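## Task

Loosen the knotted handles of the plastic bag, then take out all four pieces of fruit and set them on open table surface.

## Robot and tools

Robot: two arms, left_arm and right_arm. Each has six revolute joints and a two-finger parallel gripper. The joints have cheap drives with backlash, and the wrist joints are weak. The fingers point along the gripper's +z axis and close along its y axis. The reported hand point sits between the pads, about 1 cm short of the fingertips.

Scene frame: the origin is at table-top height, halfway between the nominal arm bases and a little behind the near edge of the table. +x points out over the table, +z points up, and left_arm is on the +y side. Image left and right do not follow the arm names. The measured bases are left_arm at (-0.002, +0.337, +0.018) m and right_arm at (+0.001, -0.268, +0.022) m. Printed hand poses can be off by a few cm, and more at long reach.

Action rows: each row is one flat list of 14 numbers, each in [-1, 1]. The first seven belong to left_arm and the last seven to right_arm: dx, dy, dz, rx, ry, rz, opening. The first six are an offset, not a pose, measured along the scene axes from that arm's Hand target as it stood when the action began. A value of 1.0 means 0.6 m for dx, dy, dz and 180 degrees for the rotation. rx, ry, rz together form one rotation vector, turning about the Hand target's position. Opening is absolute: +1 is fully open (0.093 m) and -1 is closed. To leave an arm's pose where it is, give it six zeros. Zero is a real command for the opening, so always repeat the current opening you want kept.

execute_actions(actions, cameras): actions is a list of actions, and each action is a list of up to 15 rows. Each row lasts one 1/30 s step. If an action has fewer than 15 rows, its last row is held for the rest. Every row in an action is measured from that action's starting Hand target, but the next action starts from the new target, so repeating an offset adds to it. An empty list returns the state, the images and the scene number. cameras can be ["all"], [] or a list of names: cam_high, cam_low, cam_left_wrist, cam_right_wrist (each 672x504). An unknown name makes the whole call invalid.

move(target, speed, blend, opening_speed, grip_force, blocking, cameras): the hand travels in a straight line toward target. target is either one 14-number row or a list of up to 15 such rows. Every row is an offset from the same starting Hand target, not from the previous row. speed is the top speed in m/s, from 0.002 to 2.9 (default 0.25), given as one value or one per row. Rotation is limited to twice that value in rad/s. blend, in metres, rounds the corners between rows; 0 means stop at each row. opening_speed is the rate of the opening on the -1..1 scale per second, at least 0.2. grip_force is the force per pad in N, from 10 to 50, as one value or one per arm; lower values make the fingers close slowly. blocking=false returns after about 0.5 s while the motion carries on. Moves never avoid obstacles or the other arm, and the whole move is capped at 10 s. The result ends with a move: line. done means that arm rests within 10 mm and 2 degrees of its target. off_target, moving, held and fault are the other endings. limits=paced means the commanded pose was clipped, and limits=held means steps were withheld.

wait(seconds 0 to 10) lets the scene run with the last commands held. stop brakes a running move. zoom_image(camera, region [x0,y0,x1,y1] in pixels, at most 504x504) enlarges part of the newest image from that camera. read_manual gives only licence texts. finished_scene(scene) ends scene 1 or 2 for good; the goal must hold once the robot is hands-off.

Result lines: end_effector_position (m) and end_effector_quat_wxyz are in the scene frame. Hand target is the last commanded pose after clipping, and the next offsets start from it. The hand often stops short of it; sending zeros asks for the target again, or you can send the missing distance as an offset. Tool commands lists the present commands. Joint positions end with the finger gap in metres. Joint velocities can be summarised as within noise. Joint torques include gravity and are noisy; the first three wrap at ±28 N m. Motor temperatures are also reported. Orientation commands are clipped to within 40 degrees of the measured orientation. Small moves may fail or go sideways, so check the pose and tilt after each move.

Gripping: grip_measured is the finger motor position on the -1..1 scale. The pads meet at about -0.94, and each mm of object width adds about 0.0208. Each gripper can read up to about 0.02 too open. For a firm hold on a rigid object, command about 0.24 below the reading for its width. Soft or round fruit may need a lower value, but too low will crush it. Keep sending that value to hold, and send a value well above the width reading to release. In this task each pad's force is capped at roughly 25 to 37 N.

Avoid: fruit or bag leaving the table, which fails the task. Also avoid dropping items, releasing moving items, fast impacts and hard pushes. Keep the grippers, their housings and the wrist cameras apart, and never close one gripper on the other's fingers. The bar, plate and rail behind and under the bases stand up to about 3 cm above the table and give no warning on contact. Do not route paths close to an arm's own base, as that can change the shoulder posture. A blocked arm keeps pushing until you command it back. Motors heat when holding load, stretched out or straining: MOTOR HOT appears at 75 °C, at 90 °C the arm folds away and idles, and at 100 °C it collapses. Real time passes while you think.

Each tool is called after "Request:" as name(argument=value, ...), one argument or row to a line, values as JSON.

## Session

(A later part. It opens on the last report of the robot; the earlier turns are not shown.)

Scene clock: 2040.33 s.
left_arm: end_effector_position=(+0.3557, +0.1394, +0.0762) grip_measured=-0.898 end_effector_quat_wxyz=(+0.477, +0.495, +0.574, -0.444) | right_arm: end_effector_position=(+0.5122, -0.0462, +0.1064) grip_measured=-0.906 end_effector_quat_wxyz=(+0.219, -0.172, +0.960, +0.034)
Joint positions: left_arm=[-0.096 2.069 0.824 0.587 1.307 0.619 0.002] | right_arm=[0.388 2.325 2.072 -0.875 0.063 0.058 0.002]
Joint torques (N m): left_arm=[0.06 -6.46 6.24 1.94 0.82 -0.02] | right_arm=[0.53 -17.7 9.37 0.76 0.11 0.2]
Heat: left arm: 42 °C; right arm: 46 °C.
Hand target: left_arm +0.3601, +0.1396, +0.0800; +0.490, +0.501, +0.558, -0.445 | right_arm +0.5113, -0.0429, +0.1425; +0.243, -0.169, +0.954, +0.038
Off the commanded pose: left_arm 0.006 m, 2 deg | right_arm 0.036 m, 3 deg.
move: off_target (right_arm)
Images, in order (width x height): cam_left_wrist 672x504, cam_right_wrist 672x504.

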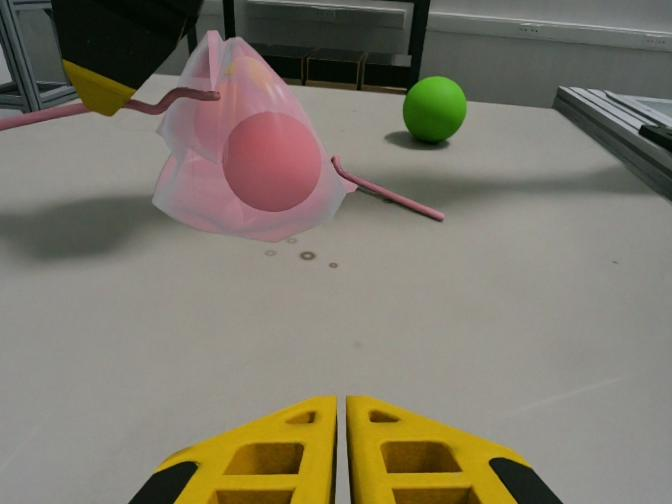

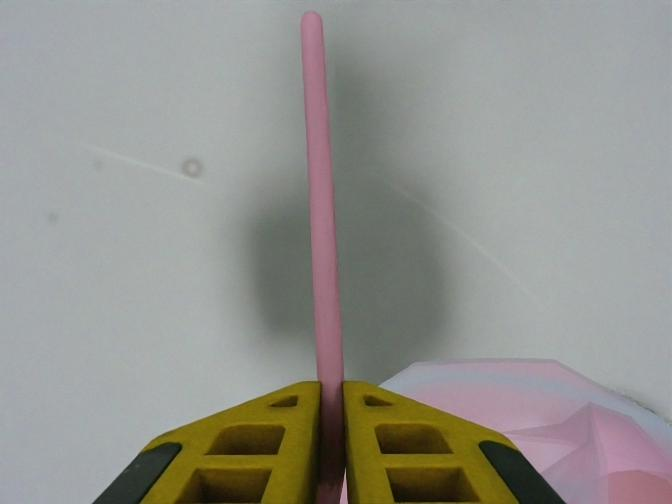

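Request:
move(
  target=[0, 0, 0, 0, 0, 0, -0.9, -0.12, 0.08, 0.015, 0, 0, 0, -1.0],
  speed=0.1,
  cameras=["cam_right_wrist", "cam_left_wrist"],
)

Request:
zoom_image(
  camera="cam_left_wrist",
  region=[130, 10, 380, 260],
)

Scene clock: 2050.20 s.
left_arm: end_effector_position=(+0.3557, +0.1394, +0.0762) grip_measured=-0.898 end_effector_quat_wxyz=(+0.477, +0.495, +0.574, -0.444) | right_arm: end_effector_position=(+0.4383, +0.0029, +0.1280) grip_measured=-0.906 end_effector_quat_wxyz=(+0.215, -0.175, +0.960, +0.028)
Joint positions: left_arm=[-0.096 2.069 0.824 0.587 1.307 0.619 0.002] | right_arm=[0.563 2.15 1.871 -0.876 0.144 0.21 0.002]
Joint torques (N m): left_arm=[0.1 -6.54 6.31 1.97 0.81 -0.04] | right_arm=[0.24 -16.23 5.9 1.21 0.19 0.21]
Motor temperatures (°C): left_arm=[22 40 42 39 23 24 22] | right_arm=[24 57 46 29 24 26 24]
Heat: left arm: 42 °C; right arm: 57 °C.
Hand target: left_arm +0.3601, +0.1396, +0.0800; +0.490, +0.501, +0.558, -0.445 | right_arm +0.4393, +0.0051, +0.1515; +0.243, -0.169, +0.954, +0.038
Off the commanded pose: left_arm 0.006 m, 2 deg | right_arm 0.024 m, 4 deg.
move: off_target (right_arm)
Images, in order (width x height): cam_left_wrist 672x504, cam_right_wrist 672x504.

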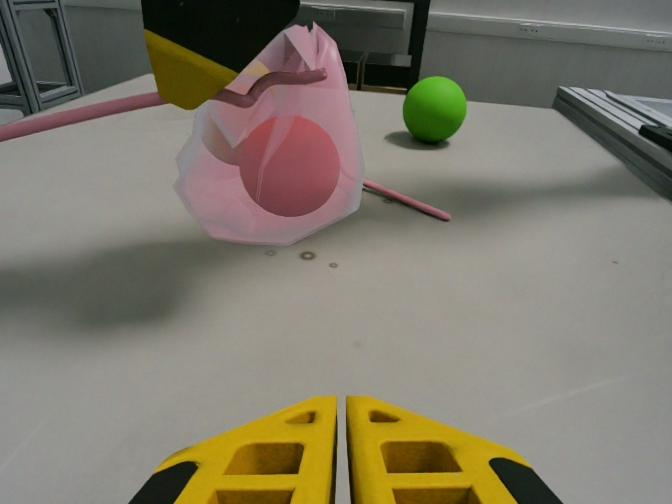

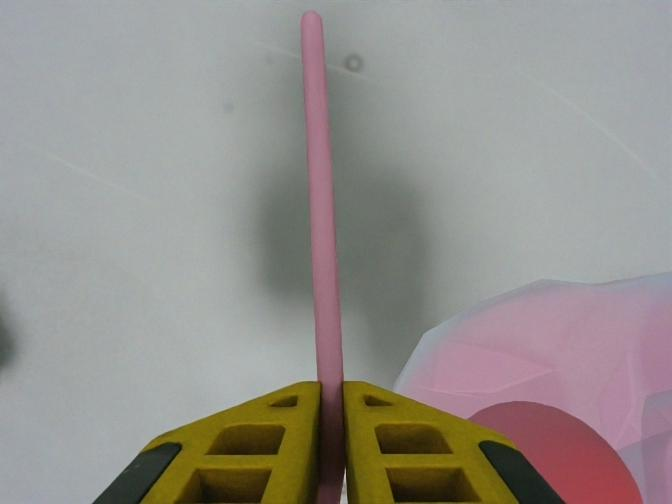

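Scaled by 2.016 from the camera's 672x504 image, which has a finer 960x720 frame.

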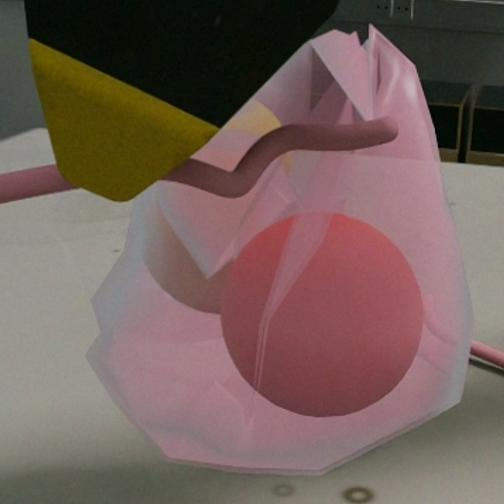

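Request:
zoom_image(
  camera="cam_right_wrist",
  region=[370, 250, 672, 504],
)

Scaled by 1.669 from the camera's 672x504 image, which has a finer 960x720 frame.

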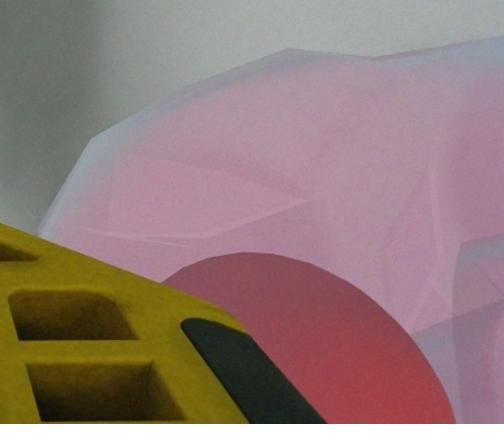

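Request:
wait(
  seconds=0.1,
  cameras=["cam_high"],
)

Request:
zoom_image(
  camera="cam_high",
  region=[270, 140, 410, 260],
)

Scene clock: 2061.90 s.
left_arm: end_effector_position=(+0.3557, +0.1394, +0.0762) grip_measured=-0.898 end_effector_quat_wxyz=(+0.477, +0.495, +0.574, -0.444) | right_arm: end_effector_position=(+0.4383, +0.0029, +0.1280) grip_measured=-0.906 end_effector_quat_wxyz=(+0.215, -0.175, +0.960, +0.028)
Joint positions: left_arm=[-0.096 2.069 0.824 0.587 1.307 0.619 0.002] | right_arm=[0.563 2.15 1.871 -0.876 0.144 0.21 0.002]
Joint torques (N m): left_arm=[0.18 -6.57 6.34 1.95 0.81 -0.04] | right_arm=[0.28 -16.31 5.96 1.18 0.24 0.22]
Motor temperatures (°C): left_arm=[22 40 42 40 23 24 22] | right_arm=[24 64 45 29 24 26 24]
Heat: left arm: 42 °C; right arm: 64 °C.
Hand target: left_arm +0.3601, +0.1396, +0.0800; +0.490, +0.501, +0.558, -0.445 | right_arm +0.4393, +0.0051, +0.1515; +0.243, -0.169, +0.954, +0.038
Tool commands: left_gripper/opening=-0.9 right_gripper/opening=-1.0
Off the commanded pose: left_arm 0.006 m, 2 deg | right_arm 0.024 m, 4 deg.
wait: 0.10 s; at rest from the start
Images, in order (width x height): cam_high 672x504.

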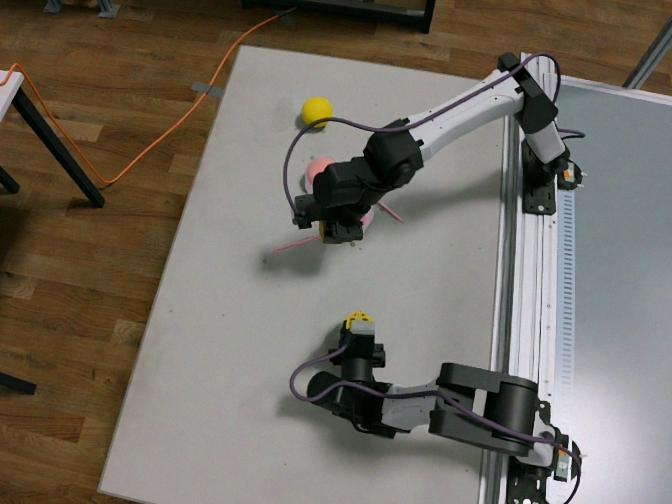

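Scaled by 3.600 from the camera's 672x504 image, which has a finer 960x720 frame.

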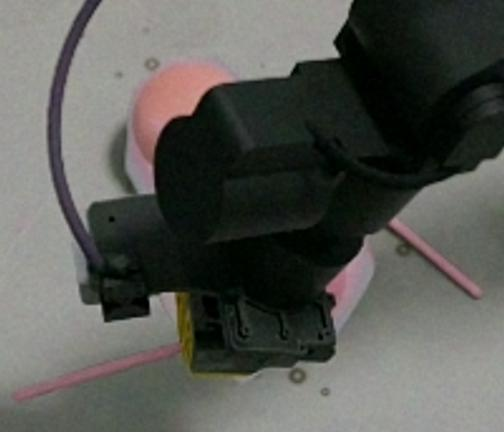

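Request:
move(
  target=[0, 0, 0, 0, 0, 0, -0.9, -0.02, 0.03, -0.19, 0, 0, 0, -1.0],
  speed=0.12,
  cameras=["cam_right_wrist", "cam_left_wrist"],
)

Request:
zoom_image(
  camera="cam_left_wrist",
  region=[130, 50, 420, 260],
)

Scene clock: 2067.17 s.
left_arm: end_effector_position=(+0.3557, +0.1394, +0.0762) grip_measured=-0.898 end_effector_quat_wxyz=(+0.477, +0.495, +0.574, -0.444) | right_arm: end_effector_position=(+0.4273, +0.0184, +0.0464) grip_measured=-0.906 end_effector_quat_wxyz=(+0.240, -0.170, +0.955, +0.039)
Joint positions: left_arm=[-0.096 2.069 0.824 0.587 1.307 0.619 0.002] | right_arm=[0.602 2.176 1.555 -0.483 0.163 0.249 0.002]
Joint torques (N m): left_arm=[0.03 -6.49 6.35 1.96 0.81 -0.04] | right_arm=[0.65 -10.51 5.94 1.36 0.25 0.2]
Motor temperatures (°C): left_arm=[22 39 42 40 23 24 22] | right_arm=[24 65 44 29 24 26 24]
Heat: left arm: 42 °C; right arm: 65 °C.
Hand target: left_arm +0.3601, +0.1396, +0.0800; +0.490, +0.501, +0.558, -0.445 | right_arm +0.4273, +0.0230, +0.0373; +0.243, -0.169, +0.954, +0.038
Off the commanded pose: left_arm 0.006 m, 2 deg | right_arm 0.010 m, 0 deg.
move: done
Images, in order (width x height): cam_left_wrist 672x504, cam_right_wrist 672x504.

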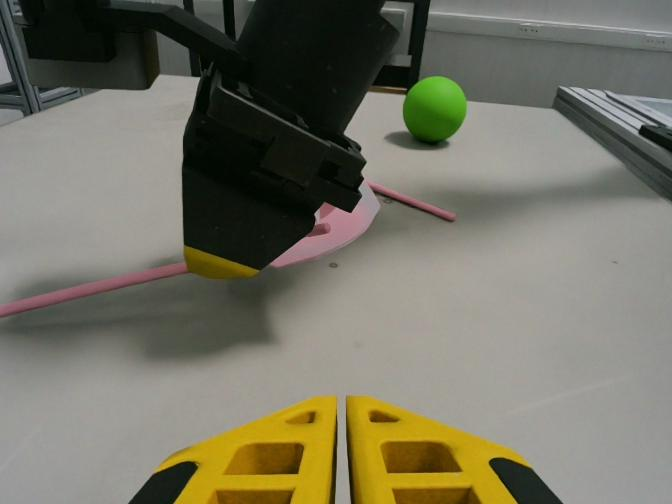

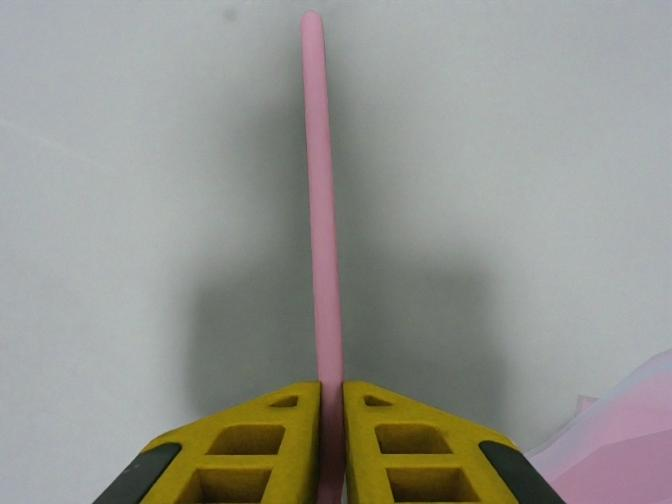

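Scaled by 1.738 from the camera's 672x504 image, which has a finer 960x720 frame.

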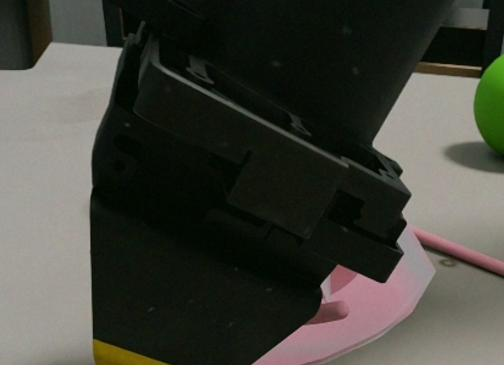

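Request:
move(
  target=[0, 0, 0, 0, 0, 0, -0.9, 0.0, 0.0, -0.02, 0, 0, 0, -1.0],
  speed=0.06,
)

Request:
move(
  target=[0, 0, 0, 0, 0, 0, -0.9, 0.0, 0.0, 0.0, 0, 0, 0, -0.6],
  speed=0.06,
  opening_speed=0.5,
)

Request:
move(
  target=[0, 0, 0, 0, 0, 0, -0.9, -0.1, -0.03, 0.23, 0, 0, 0, -0.6],
  speed=0.15,
  cameras=["cam_right_wrist", "cam_left_wrist"],
)

Request:
zoom_image(
  camera="cam_left_wrist",
  region=[130, 30, 450, 260],
)

Scene clock: 2073.37 s.
left_arm: end_effector_position=(+0.3557, +0.1394, +0.0762) grip_measured=-0.898 end_effector_quat_wxyz=(+0.477, +0.495, +0.574, -0.444) | right_arm: end_effector_position=(+0.4282, +0.0193, +0.0371) grip_measured=-0.906 end_effector_quat_wxyz=(+0.242, -0.170, +0.954, +0.040)
Joint positions: left_arm=[-0.096 2.069 0.824 0.587 1.307 0.619 0.002] | right_arm=[0.602 2.191 1.537 -0.444 0.163 0.249 0.002]
Joint torques (N m): left_arm=[0.13 -6.52 6.45 1.94 0.84 -0.04] | right_arm=[0.51 -10.02 5.7 1.36 0.22 0.18]
Motor temperatures (°C): left_arm=[22 39 41 40 23 24 22] | right_arm=[24 61 44 30 24 26 25]
Heat: left arm: 41 °C; right arm: 61 °C.
Hand target: left_arm +0.3601, +0.1396, +0.0800; +0.490, +0.501, +0.558, -0.445 | right_arm +0.4274, +0.0231, +0.0255; +0.243, -0.169, +0.954, +0.038
Off the commanded pose: left_arm 0.006 m, 2 deg | right_arm 0.012 m, 0 deg.
move: off_target (right_arm)

Scene clock: 2074.37 s.
left_arm: end_effector_position=(+0.3557, +0.1394, +0.0762) grip_measured=-0.898 end_effector_quat_wxyz=(+0.477, +0.495, +0.574, -0.444) | right_arm: end_effector_position=(+0.4284, +0.0194, +0.0372) grip_measured=-0.603 end_effector_quat_wxyz=(+0.243, -0.170, +0.954, +0.040)
Joint positions: left_arm=[-0.096 2.069 0.824 0.587 1.307 0.619 0.002] | right_arm=[0.602 2.191 1.537 -0.443 0.163 0.249 0.016]
Joint torques (N m): left_arm=[0.08 -6.54 6.38 1.96 0.81 -0.05] | right_arm=[0.55 -10.07 5.72 1.34 0.2 0.25]
Motor temperatures (°C): left_arm=[22 39 41 40 23 24 22] | right_arm=[24 60 44 30 24 26 25]
Heat: left arm: 41 °C; right arm: 60 °C.
Hand target: left_arm +0.3601, +0.1396, +0.0800; +0.490, +0.501, +0.558, -0.445 | right_arm +0.4274, +0.0231, +0.0256; +0.243, -0.169, +0.954, +0.038
Off the commanded pose: left_arm 0.006 m, 2 deg | right_arm 0.012 m, 0 deg.
move: off_target (right_arm)

Scene clock: 2076.23 s.
left_arm: end_effector_position=(+0.3557, +0.1394, +0.0762) grip_measured=-0.898 end_effector_quat_wxyz=(+0.477, +0.495, +0.574, -0.444) | right_arm: end_effector_position=(+0.3688, +0.0034, +0.1414) grip_measured=-0.603 end_effector_quat_wxyz=(+0.228, -0.173, +0.958, +0.032)
Joint positions: left_arm=[-0.096 2.069 0.824 0.587 1.307 0.619 0.002] | right_arm=[0.668 1.903 1.552 -0.791 0.191 0.308 0.016]
Joint torques (N m): left_arm=[0.16 -6.6 6.32 1.94 0.82 -0.05] | right_arm=[0.65 -12.77 9.16 0.81 0.26 0.21]
Motor temperatures (°C): left_arm=[22 39 41 40 23 24 22] | right_arm=[24 61 44 30 24 26 24]
Heat: left arm: 41 °C; right arm: 61 °C.
Hand target: left_arm +0.3601, +0.1396, +0.0800; +0.490, +0.501, +0.558, -0.445 | right_arm +0.3673, +0.0052, +0.1636; +0.243, -0.169, +0.954, +0.038
Off the commanded pose: left_arm 0.006 m, 2 deg | right_arm 0.022 m, 2 deg.
move: off_target (right_arm)
Images, in order (width x height): cam_left_wrist 672x504, cam_right_wrist 672x504.

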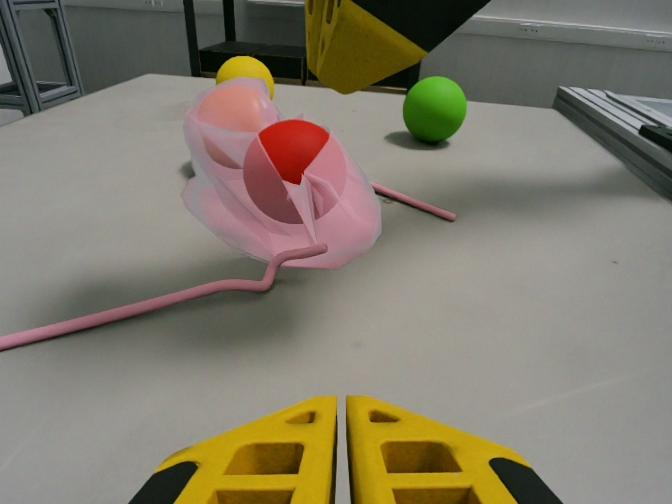

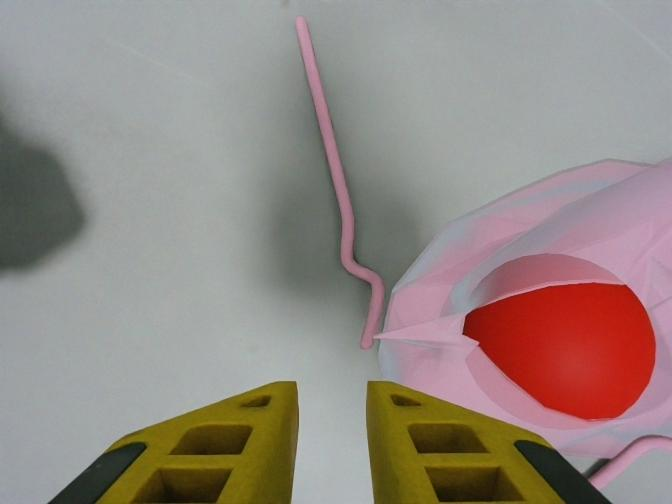

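Scaled by 1.575 from the camera's 672x504 image, which has a finer 960x720 frame.

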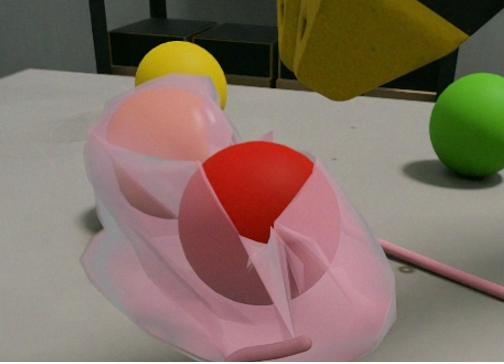

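Request:
move(
  target=[0, 0, 0, 0, 0, 0, -0.9, -0.012, -0.185, 0.0, 0, 0, 0, -0.6],
  speed=0.2,
  cameras=["cam_right_wrist"],
)

Request:
zoom_image(
  camera="cam_right_wrist",
  region=[190, 90, 520, 400],
)

Scene clock: 2088.13 s.
left_arm: end_effector_position=(+0.3557, +0.1394, +0.0762) grip_measured=-0.898 end_effector_quat_wxyz=(+0.477, +0.495, +0.574, -0.444) | right_arm: end_effector_position=(+0.3582, -0.1085, +0.1535) grip_measured=-0.603 end_effector_quat_wxyz=(+0.222, -0.165, +0.961, +0.026)
Joint positions: left_arm=[-0.096 2.069 0.824 0.587 1.307 0.619 0.002] | right_arm=[0.426 1.632 1.283 -0.779 0.098 0.102 0.016]
Joint torques (N m): left_arm=[0.09 -6.6 6.34 1.96 0.81 -0.04] | right_arm=[-0.54 -10.18 5.83 1.35 -0.05 0.05]
Motor temperatures (°C): left_arm=[22 39 41 40 23 24 22] | right_arm=[24 61 44 29 24 26 24]
Heat: left arm: 41 °C; right arm: 61 °C.
Hand target: left_arm +0.3601, +0.1396, +0.0800; +0.490, +0.501, +0.558, -0.445 | right_arm +0.3601, -0.1059, +0.1636; +0.243, -0.169, +0.954, +0.038
Off the commanded pose: left_arm 0.006 m, 2 deg | right_arm 0.011 m, 3 deg.
move: off_target (right_arm)
Images, in order (width x height): cam_right_wrist 672x504.

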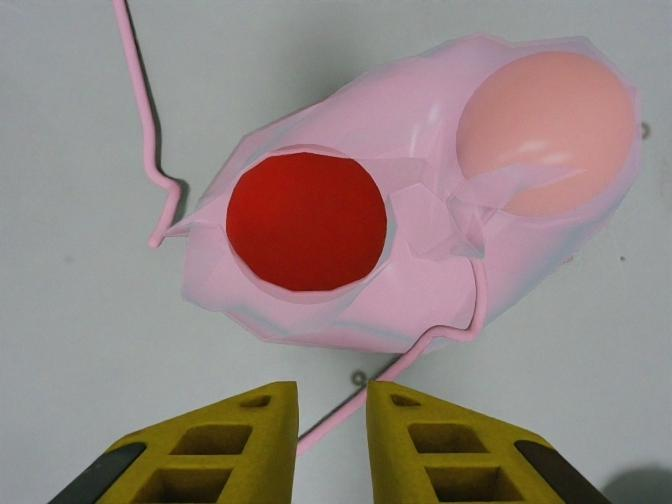

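Scaled by 1.527 from the camera's 672x504 image, which has a finer 960x720 frame.

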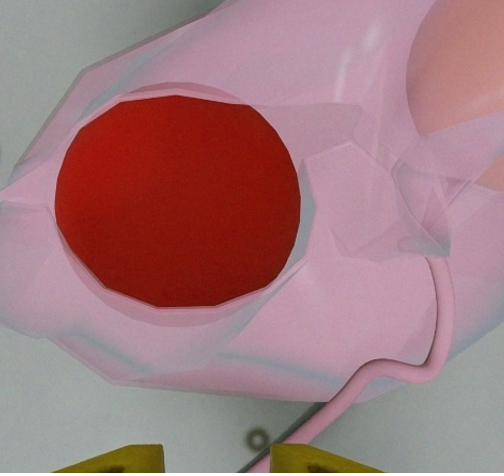

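Request:
zoom_image(
  camera="cam_right_wrist",
  region=[150, 130, 290, 280],
)

Request:
zoom_image(
  camera="cam_right_wrist",
  region=[340, 130, 480, 300],
)

Scaled by 3.360 from the camera's 672x504 image, which has a finer 960x720 frame.

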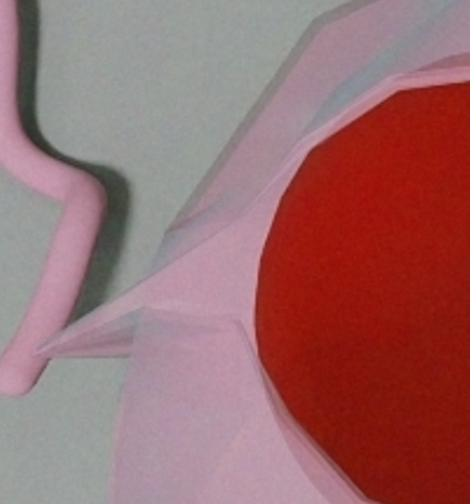

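Scaled by 2.965 from the camera's 672x504 image, which has a finer 960x720 frame.

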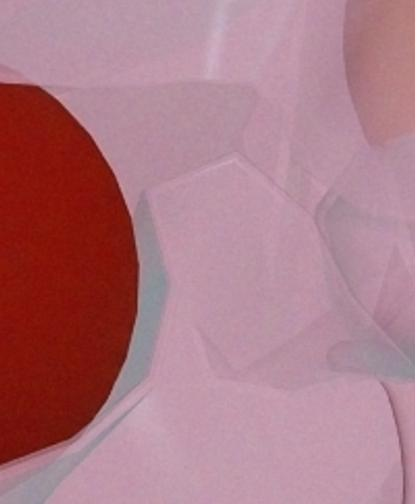

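Request:
move(
  target=[0, 0, 0, 0, 0, 0, -0.9, 0.0253, 0.0243, -0.065, 0, 0, 0, 0.47],
  speed=0.12,
  grip_force=[50, 25],
  cameras=["cam_right_wrist"],
)

Scene clock: 2126.93 s.
left_arm: end_effector_position=(+0.3557, +0.1394, +0.0762) grip_measured=-0.898 end_effector_quat_wxyz=(+0.477, +0.495, +0.574, -0.444) | right_arm: end_effector_position=(+0.3735, -0.0978, +0.1298) grip_measured=+0.468 end_effector_quat_wxyz=(+0.240, -0.166, +0.956, +0.033)
Joint positions: left_arm=[-0.096 2.069 0.824 0.587 1.307 0.619 0.002] | right_arm=[0.431 1.686 1.23 -0.632 0.097 0.101 0.068]
Joint torques (N m): left_arm=[0.08 -6.58 6.38 1.95 0.81 -0.03] | right_arm=[0.51 -6.83 6.2 1.38 0.04 0.14]
Motor temperatures (°C): left_arm=[22 39 41 41 23 24 22] | right_arm=[24 50 41 31 24 26 24]
Heat: left arm: 41 °C; right arm: 50 °C.
Hand target: left_arm +0.3601, +0.1396, +0.0800; +0.490, +0.501, +0.558, -0.445 | right_arm +0.3753, -0.0913, +0.1246; +0.243, -0.169, +0.954, +0.038
Off the commanded pose: left_arm 0.006 m, 2 deg | right_arm 0.009 m, 1 deg.
grip_force (N): 50, 25
move: done
Images, in order (width x height): cam_right_wrist 672x504.

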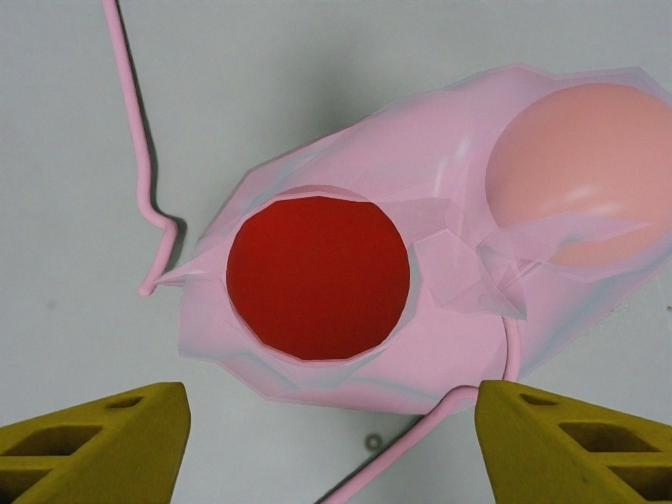

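Request:
move(
  target=[0, 0, 0, 0, 0, 0, -0.9, 0.026, 0.0185, -0.073, 0, 0, 0, 0.47],
  speed=0.08,
  cameras=["cam_right_wrist"],
)

Scene clock: 2134.43 s.
left_arm: end_effector_position=(+0.3557, +0.1394, +0.0762) grip_measured=-0.898 end_effector_quat_wxyz=(+0.477, +0.495, +0.574, -0.444) | right_arm: end_effector_position=(+0.3904, -0.0860, +0.0879) grip_measured=+0.468 end_effector_quat_wxyz=(+0.242, -0.168, +0.955, +0.034)
Joint positions: left_arm=[-0.096 2.069 0.824 0.587 1.307 0.619 0.002] | right_arm=[0.435 1.804 1.194 -0.474 0.097 0.101 0.068]
Joint torques (N m): left_arm=[0.14 -6.57 6.31 1.94 0.82 -0.03] | right_arm=[0.72 -7.43 5.9 1.35 0.07 0.21]
Heat: left arm: 41 °C; right arm: 49 °C.
Hand target: left_arm +0.3601, +0.1396, +0.0800; +0.490, +0.501, +0.558, -0.445 | right_arm +0.3909, -0.0801, +0.0808; +0.244, -0.169, +0.954, +0.038
Off the commanded pose: left_arm 0.006 m, 2 deg | right_arm 0.009 m, 1 deg.
grip_force (N): 50, 25
move: done
Images, in order (width x height): cam_right_wrist 672x504.

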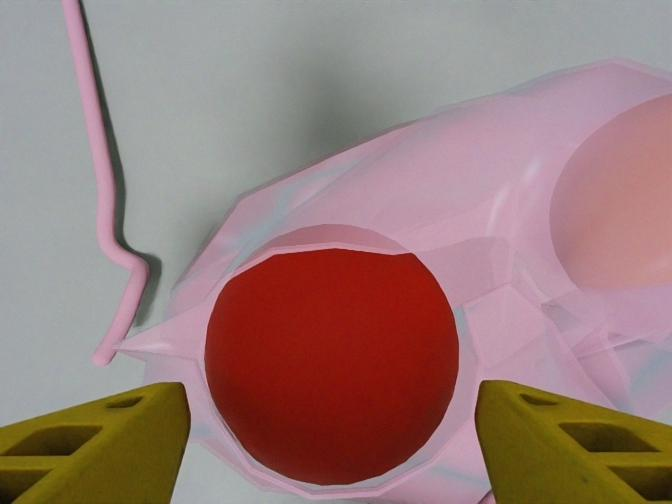

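Request:
move(
  target=[0, 0, 0, 0, 0, 0, -0.9, 0.03, 0.009, -0.0532, 0, 0, 0, 0.8],
  speed=0.03,
  opening_speed=0.3,
  cameras=["cam_right_wrist", "cam_left_wrist"],
)

Scene clock: 2146.97 s.
left_arm: end_effector_position=(+0.3557, +0.1394, +0.0762) grip_measured=-0.898 end_effector_quat_wxyz=(+0.477, +0.495, +0.574, -0.444) | right_arm: end_effector_position=(+0.4026, -0.0788, +0.0524) grip_measured=+0.797 end_effector_quat_wxyz=(+0.236, -0.168, +0.956, +0.032)
Joint positions: left_arm=[-0.096 2.069 0.824 0.587 1.307 0.619 0.002] | right_arm=[0.435 1.916 1.194 -0.374 0.097 0.101 0.083]
Joint torques (N m): left_arm=[0.13 -6.52 6.38 1.93 0.81 -0.03] | right_arm=[-0.57 -7.9 7.13 1.37 -0.05 0.11]
Heat: left arm: 41 °C; right arm: 48 °C.
Hand target: left_arm +0.3601, +0.1396, +0.0800; +0.490, +0.501, +0.558, -0.445 | right_arm +0.4088, -0.0747, +0.0489; +0.243, -0.169, +0.954, +0.038
Off the commanded pose: left_arm 0.006 m, 2 deg | right_arm 0.008 m, 1 deg.
grip_force (N): 50, 25
move: done
Images, in order (width x height): cam_left_wrist 672x504, cam_right_wrist 672x504.

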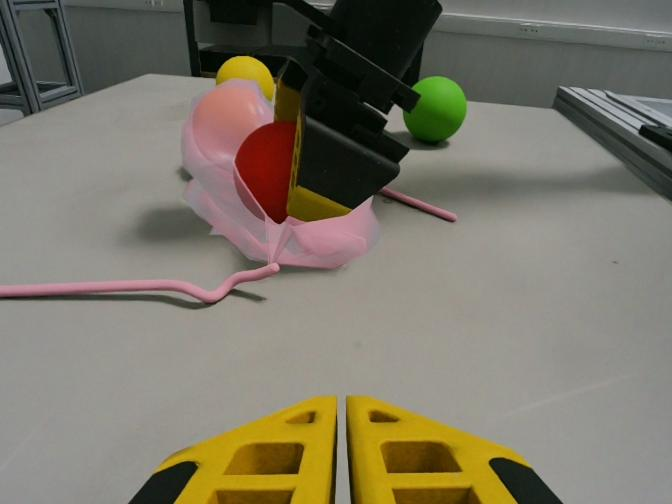

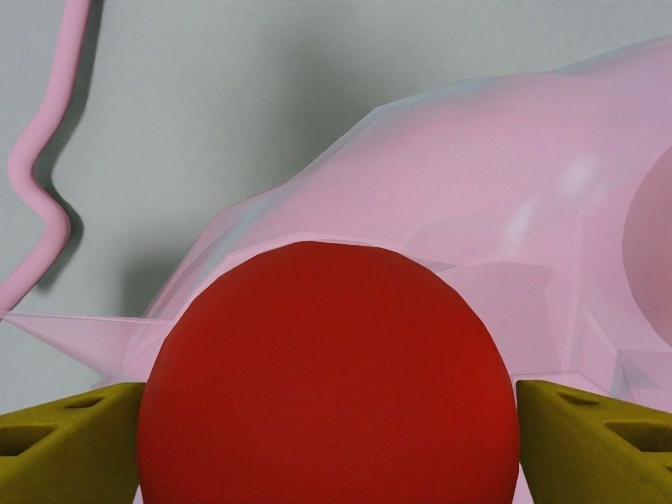

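Request:
zoom_image(
  camera="cam_right_wrist",
  region=[60, 290, 260, 490],
)

Request:
zoom_image(
  camera="cam_right_wrist",
  region=[440, 290, 640, 490],
)

Request:
zoom_image(
  camera="cam_left_wrist",
  region=[170, 70, 400, 290],
)

Scaled by 2.520 from the camera's 672x504 image, which has a finer 960x720 frame.

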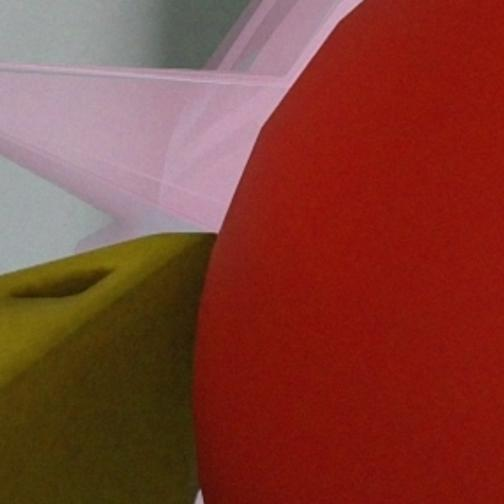

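Scaled by 2.520 from the camera's 672x504 image, which has a finer 960x720 frame.

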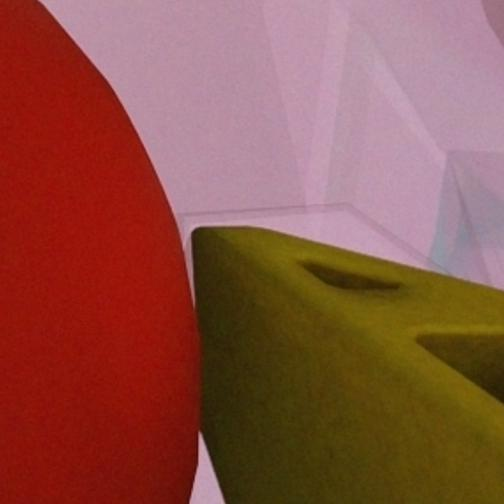

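Scaled by 2.191 from the camera's 672x504 image, which has a finer 960x720 frame.

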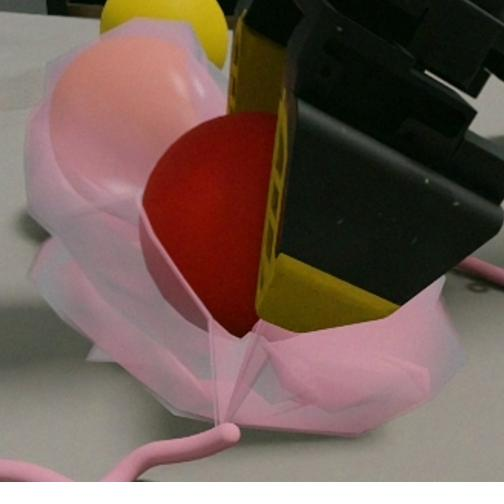

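Request:
move(
  target=[0, 0, 0, 0, 0, 0, -0.9, 0.0, 0.0, 0.0, 0, 0, 0, 0.3],
  speed=0.03,
  opening_speed=0.4,
  cameras=["cam_right_wrist"],
)

Scene clock: 2154.00 s.
left_arm: end_effector_position=(+0.3557, +0.1394, +0.0762) grip_measured=-0.898 end_effector_quat_wxyz=(+0.477, +0.495, +0.574, -0.444) | right_arm: end_effector_position=(+0.4029, -0.0787, +0.0525) grip_measured=+0.427 end_effector_quat_wxyz=(+0.237, -0.168, +0.956, +0.032)
Joint positions: left_arm=[-0.096 2.069 0.824 0.587 1.307 0.619 0.002] | right_arm=[0.435 1.916 1.194 -0.373 0.097 0.101 0.066]
Joint torques (N m): left_arm=[0.1 -6.58 6.42 1.92 0.81 -0.03] | right_arm=[-0.5 -7.92 7.1 1.34 0 0.12]
Heat: left arm: 41 °C; right arm: 47 °C.
Hand target: left_arm +0.3601, +0.1396, +0.0800; +0.490, +0.501, +0.558, -0.445 | right_arm +0.4089, -0.0747, +0.0489; +0.243, -0.169, +0.954, +0.038
Off the commanded pose: left_arm 0.006 m, 2 deg | right_arm 0.008 m, 1 deg.
grip_force (N): 50, 25
move: done
Images, in order (width x height): cam_right_wrist 672x504.

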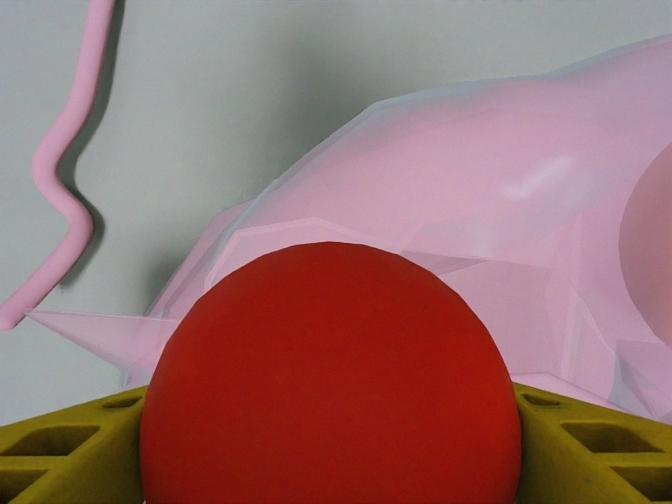

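Request:
move(
  target=[0, 0, 0, 0, 0, 0, -0.9, 0.0, 0.0, 0.14, 0, 0, 0, 0.3],
  speed=0.08,
  cameras=["cam_right_wrist", "cam_left_wrist"],
)

Scene clock: 2157.23 s.
left_arm: end_effector_position=(+0.3557, +0.1394, +0.0762) grip_measured=-0.898 end_effector_quat_wxyz=(+0.477, +0.495, +0.574, -0.444) | right_arm: end_effector_position=(+0.4064, -0.0782, +0.1068) grip_measured=+0.409 end_effector_quat_wxyz=(+0.223, -0.170, +0.960, +0.028)
Joint positions: left_arm=[-0.096 2.069 0.824 0.587 1.307 0.619 0.002] | right_arm=[0.435 1.873 1.381 -0.633 0.097 0.101 0.065]
Joint torques (N m): left_arm=[0.13 -6.6 6.38 1.93 0.81 -0.02] | right_arm=[-0.02 -13.16 9.58 0.85 0 0.14]
Heat: left arm: 42 °C; right arm: 48 °C.
Hand target: left_arm +0.3601, +0.1396, +0.0800; +0.490, +0.501, +0.558, -0.445 | right_arm +0.4089, -0.0747, +0.1328; +0.243, -0.169, +0.954, +0.038
Off the commanded pose: left_arm 0.006 m, 2 deg | right_arm 0.026 m, 3 deg.
grip_force (N): 50, 25
move: off_target (right_arm)
Images, in order (width x height): cam_left_wrist 672x504, cam_right_wrist 672x504.

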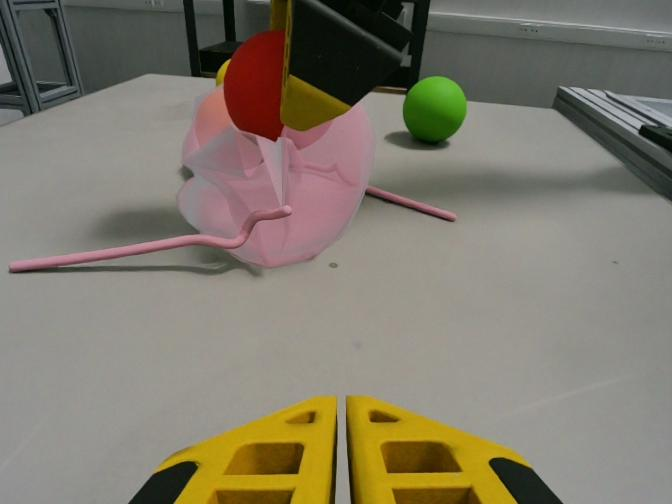

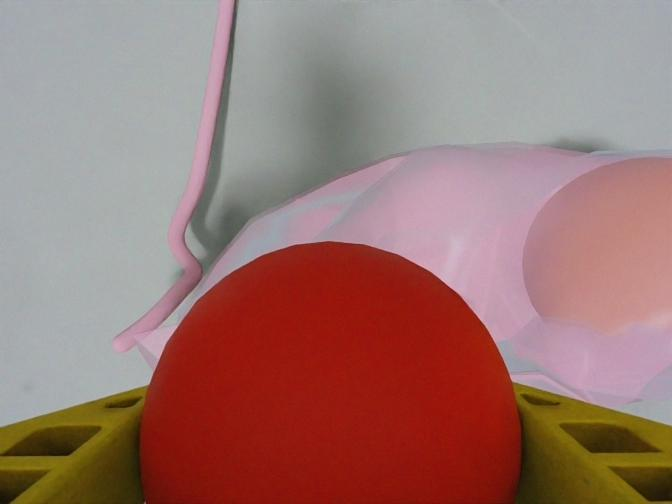

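Request:
zoom_image(
  camera="cam_left_wrist",
  region=[170, 10, 420, 280],
)

Scaled by 1.867 from the camera's 672x504 image, which has a finer 960x720 frame.

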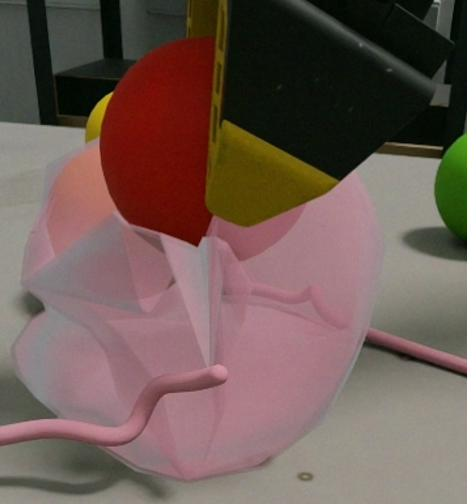

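Request:
zoom_image(
  camera="cam_right_wrist",
  region=[440, 290, 640, 490],
)

Request:
zoom_image(
  camera="cam_right_wrist",
  region=[90, 290, 290, 490],
)

Scaled by 2.520 from the camera's 672x504 image, which has a finer 960x720 frame.

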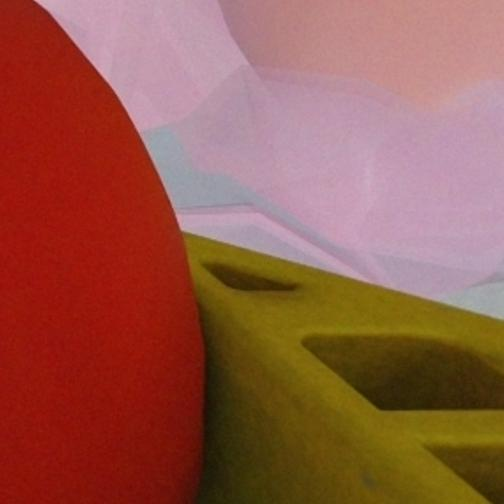

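Scaled by 2.520 from the camera's 672x504 image, which has a finer 960x720 frame.

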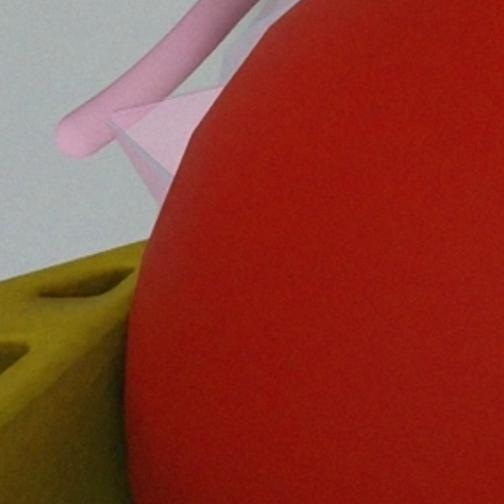

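Request:
move(
  target=[0, 0, 0, 0, 0, 0, -0.9, 0.0, 0.0, 0.055, 0, 0, 0, 0.3],
  speed=0.06,
  cameras=["cam_left_wrist"],
)

Request:
zoom_image(
  camera="cam_left_wrist",
  region=[170, 0, 420, 280],
)

Scene clock: 2170.57 s.
left_arm: end_effector_position=(+0.3557, +0.1394, +0.0763) grip_measured=-0.898 end_effector_quat_wxyz=(+0.477, +0.496, +0.574, -0.444) | right_arm: end_effector_position=(+0.4083, -0.0779, +0.1384) grip_measured=+0.409 end_effector_quat_wxyz=(+0.221, -0.170, +0.960, +0.028)
Joint positions: left_arm=[-0.096 2.069 0.824 0.587 1.307 0.619 0.002] | right_arm=[0.435 1.86 1.492 -0.761 0.097 0.101 0.065]
Joint torques (N m): left_arm=[0.14 -6.53 6.37 1.96 0.83 -0.03] | right_arm=[0.09 -13.12 9.7 0.83 0.01 0.16]
Heat: left arm: 42 °C; right arm: 50 °C.
Hand target: left_arm +0.3601, +0.1396, +0.0800; +0.490, +0.501, +0.558, -0.445 | right_arm +0.4088, -0.0747, +0.1657; +0.243, -0.169, +0.954, +0.038
Off the commanded pose: left_arm 0.006 m, 2 deg | right_arm 0.028 m, 3 deg.
grip_force (N): 50, 25
move: off_target (right_arm)
Images, in order (width x height): cam_left_wrist 672x504.

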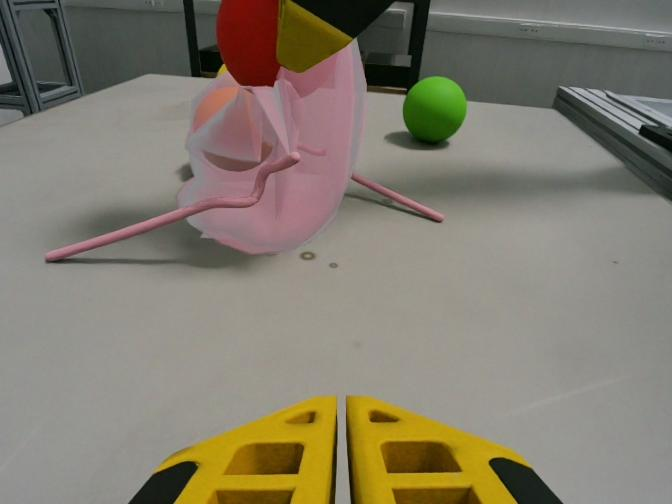

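Scaled by 1.800 from the camera's 672x504 image, which has a finer 960x720 frame.

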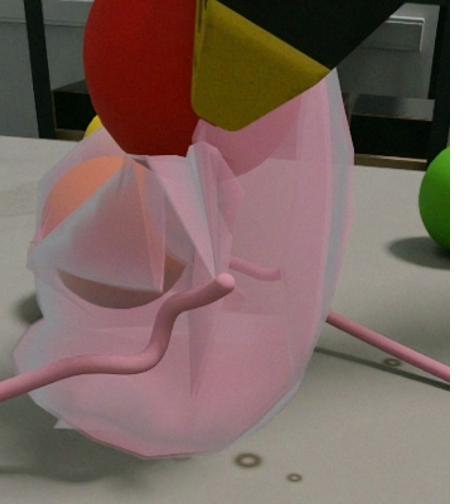

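Request:
move(
  target=[-0.08, 0.13, 0.08, 0, 0, 0, -0.9, -0.01, 0.2, 0.0, 0, 0, 0, 0.3],
  speed=0.1,
  cameras=["cam_left_wrist", "cam_right_wrist"],
)

Scene clock: 2180.93 s.
left_arm: end_effector_position=(+0.3094, +0.2153, +0.1306) grip_measured=-0.898 end_effector_quat_wxyz=(+0.501, +0.493, +0.559, -0.441) | right_arm: end_effector_position=(+0.4027, +0.0413, +0.1664) grip_measured=+0.409 end_effector_quat_wxyz=(+0.247, -0.170, +0.953, +0.043)
Joint positions: left_arm=[0.149 1.895 0.99 -0.817 1.45 1.738 0.002] | right_arm=[0.685 2.068 1.865 -0.898 0.2 0.322 0.065]
Joint torques (N m): left_arm=[0.09 -5.82 7.05 -0.14 0.64 0.19] | right_arm=[0.51 -9.72 10 0.88 0.26 0.2]
Heat: left arm: 41 °C; right arm: 52 °C.
Hand target: left_arm +0.3120, +0.2175, +0.1280; +0.490, +0.501, +0.558, -0.445 | right_arm +0.4030, +0.0452, +0.1658; +0.243, -0.169, +0.954, +0.038
Off the commanded pose: left_arm 0.004 m, 2 deg | right_arm 0.004 m, 1 deg.
grip_force (N): 50, 25
move: done
Images, in order (width x height): cam_left_wrist 672x504, cam_right_wrist 672x504.

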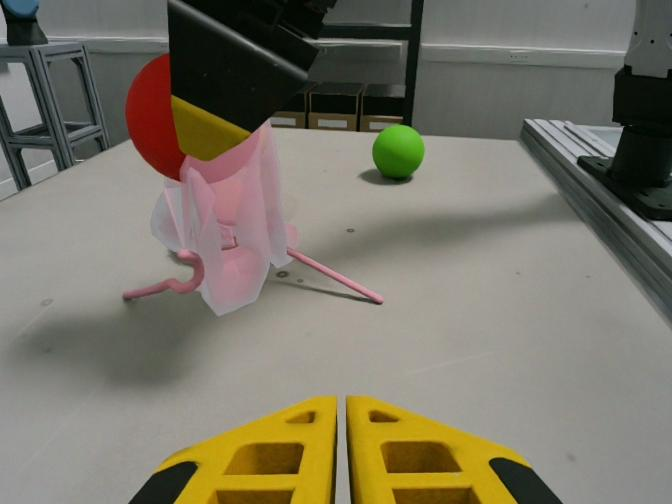

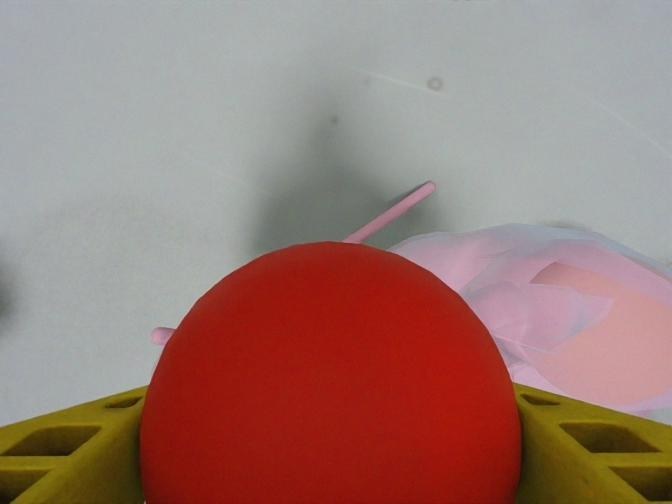

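Request:
move(
  target=[-0.13, 0.1, 0.05, 0, 0, 0, -0.9, -0.03, 0.15, 0.0, 0, 0, 0, 0.3],
  speed=0.1,
  cameras=["cam_left_wrist", "cam_right_wrist", "cam_high"],
)

Scene clock: 2186.13 s.
left_arm: end_effector_position=(+0.2400, +0.2768, +0.1573) grip_measured=-0.898 end_effector_quat_wxyz=(+0.483, +0.464, +0.643, -0.372) | right_arm: end_effector_position=(+0.3863, +0.1323, +0.1696) grip_measured=+0.409 end_effector_quat_wxyz=(+0.247, -0.170, +0.953, +0.045)
Joint positions: left_arm=[0.453 1.62 0.852 -1.321 1.262 2.094 0.002] | right_arm=[0.846 2.371 2.37 -1.132 0.267 0.472 0.065]
Joint torques (N m): left_arm=[0.21 -5.45 5.29 -0.89 0.46 0.18] | right_arm=[0.43 -11.29 9.58 0.86 0.29 0.24]
Motor temperatures (°C): left_arm=[22 38 41 39 23 24 22] | right_arm=[24 52 46 29 24 26 25]
Heat: left arm: 41 °C; right arm: 52 °C.
Hand target: left_arm +0.2341, +0.2776, +0.1580; +0.490, +0.501, +0.558, -0.445 | right_arm +0.3848, +0.1353, +0.1658; +0.243, -0.169, +0.954, +0.038
Off the commanded pose: left_arm 0.006 m, 13 deg | right_arm 0.005 m, 1 deg.
joint sent to its limit (left arm) — joint 6 (wrist roll), upper limit. The joint targets are off in orientation, not in position.
grip_force (N): 50, 25
move: off_target (left_arm)
Images, in order (width x height): cam_high 672x504, cam_left_wrist 672x504, cam_right_wrist 672x504.

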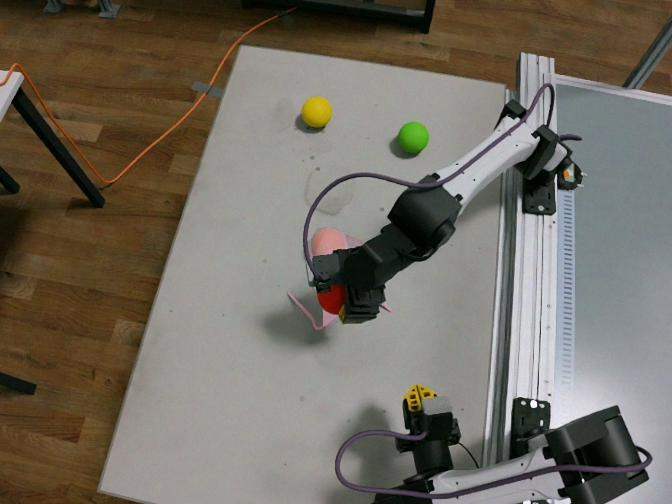

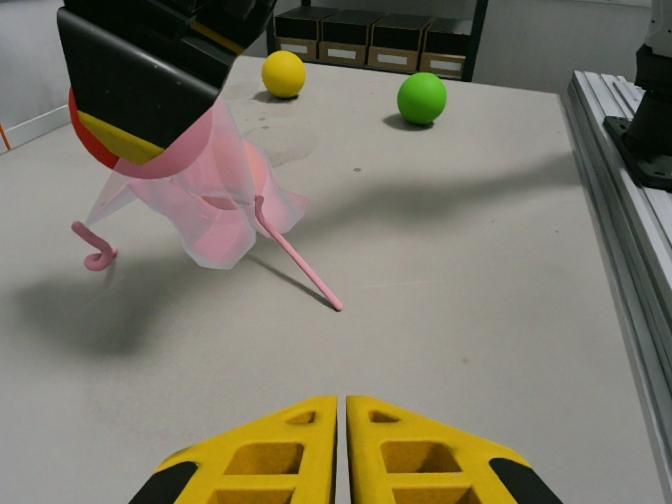

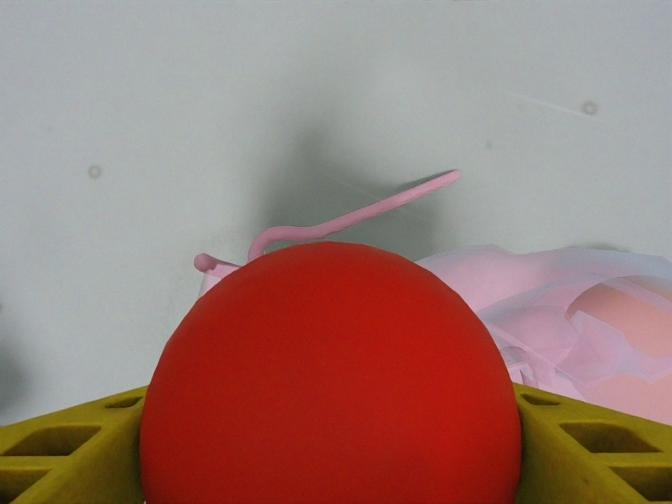

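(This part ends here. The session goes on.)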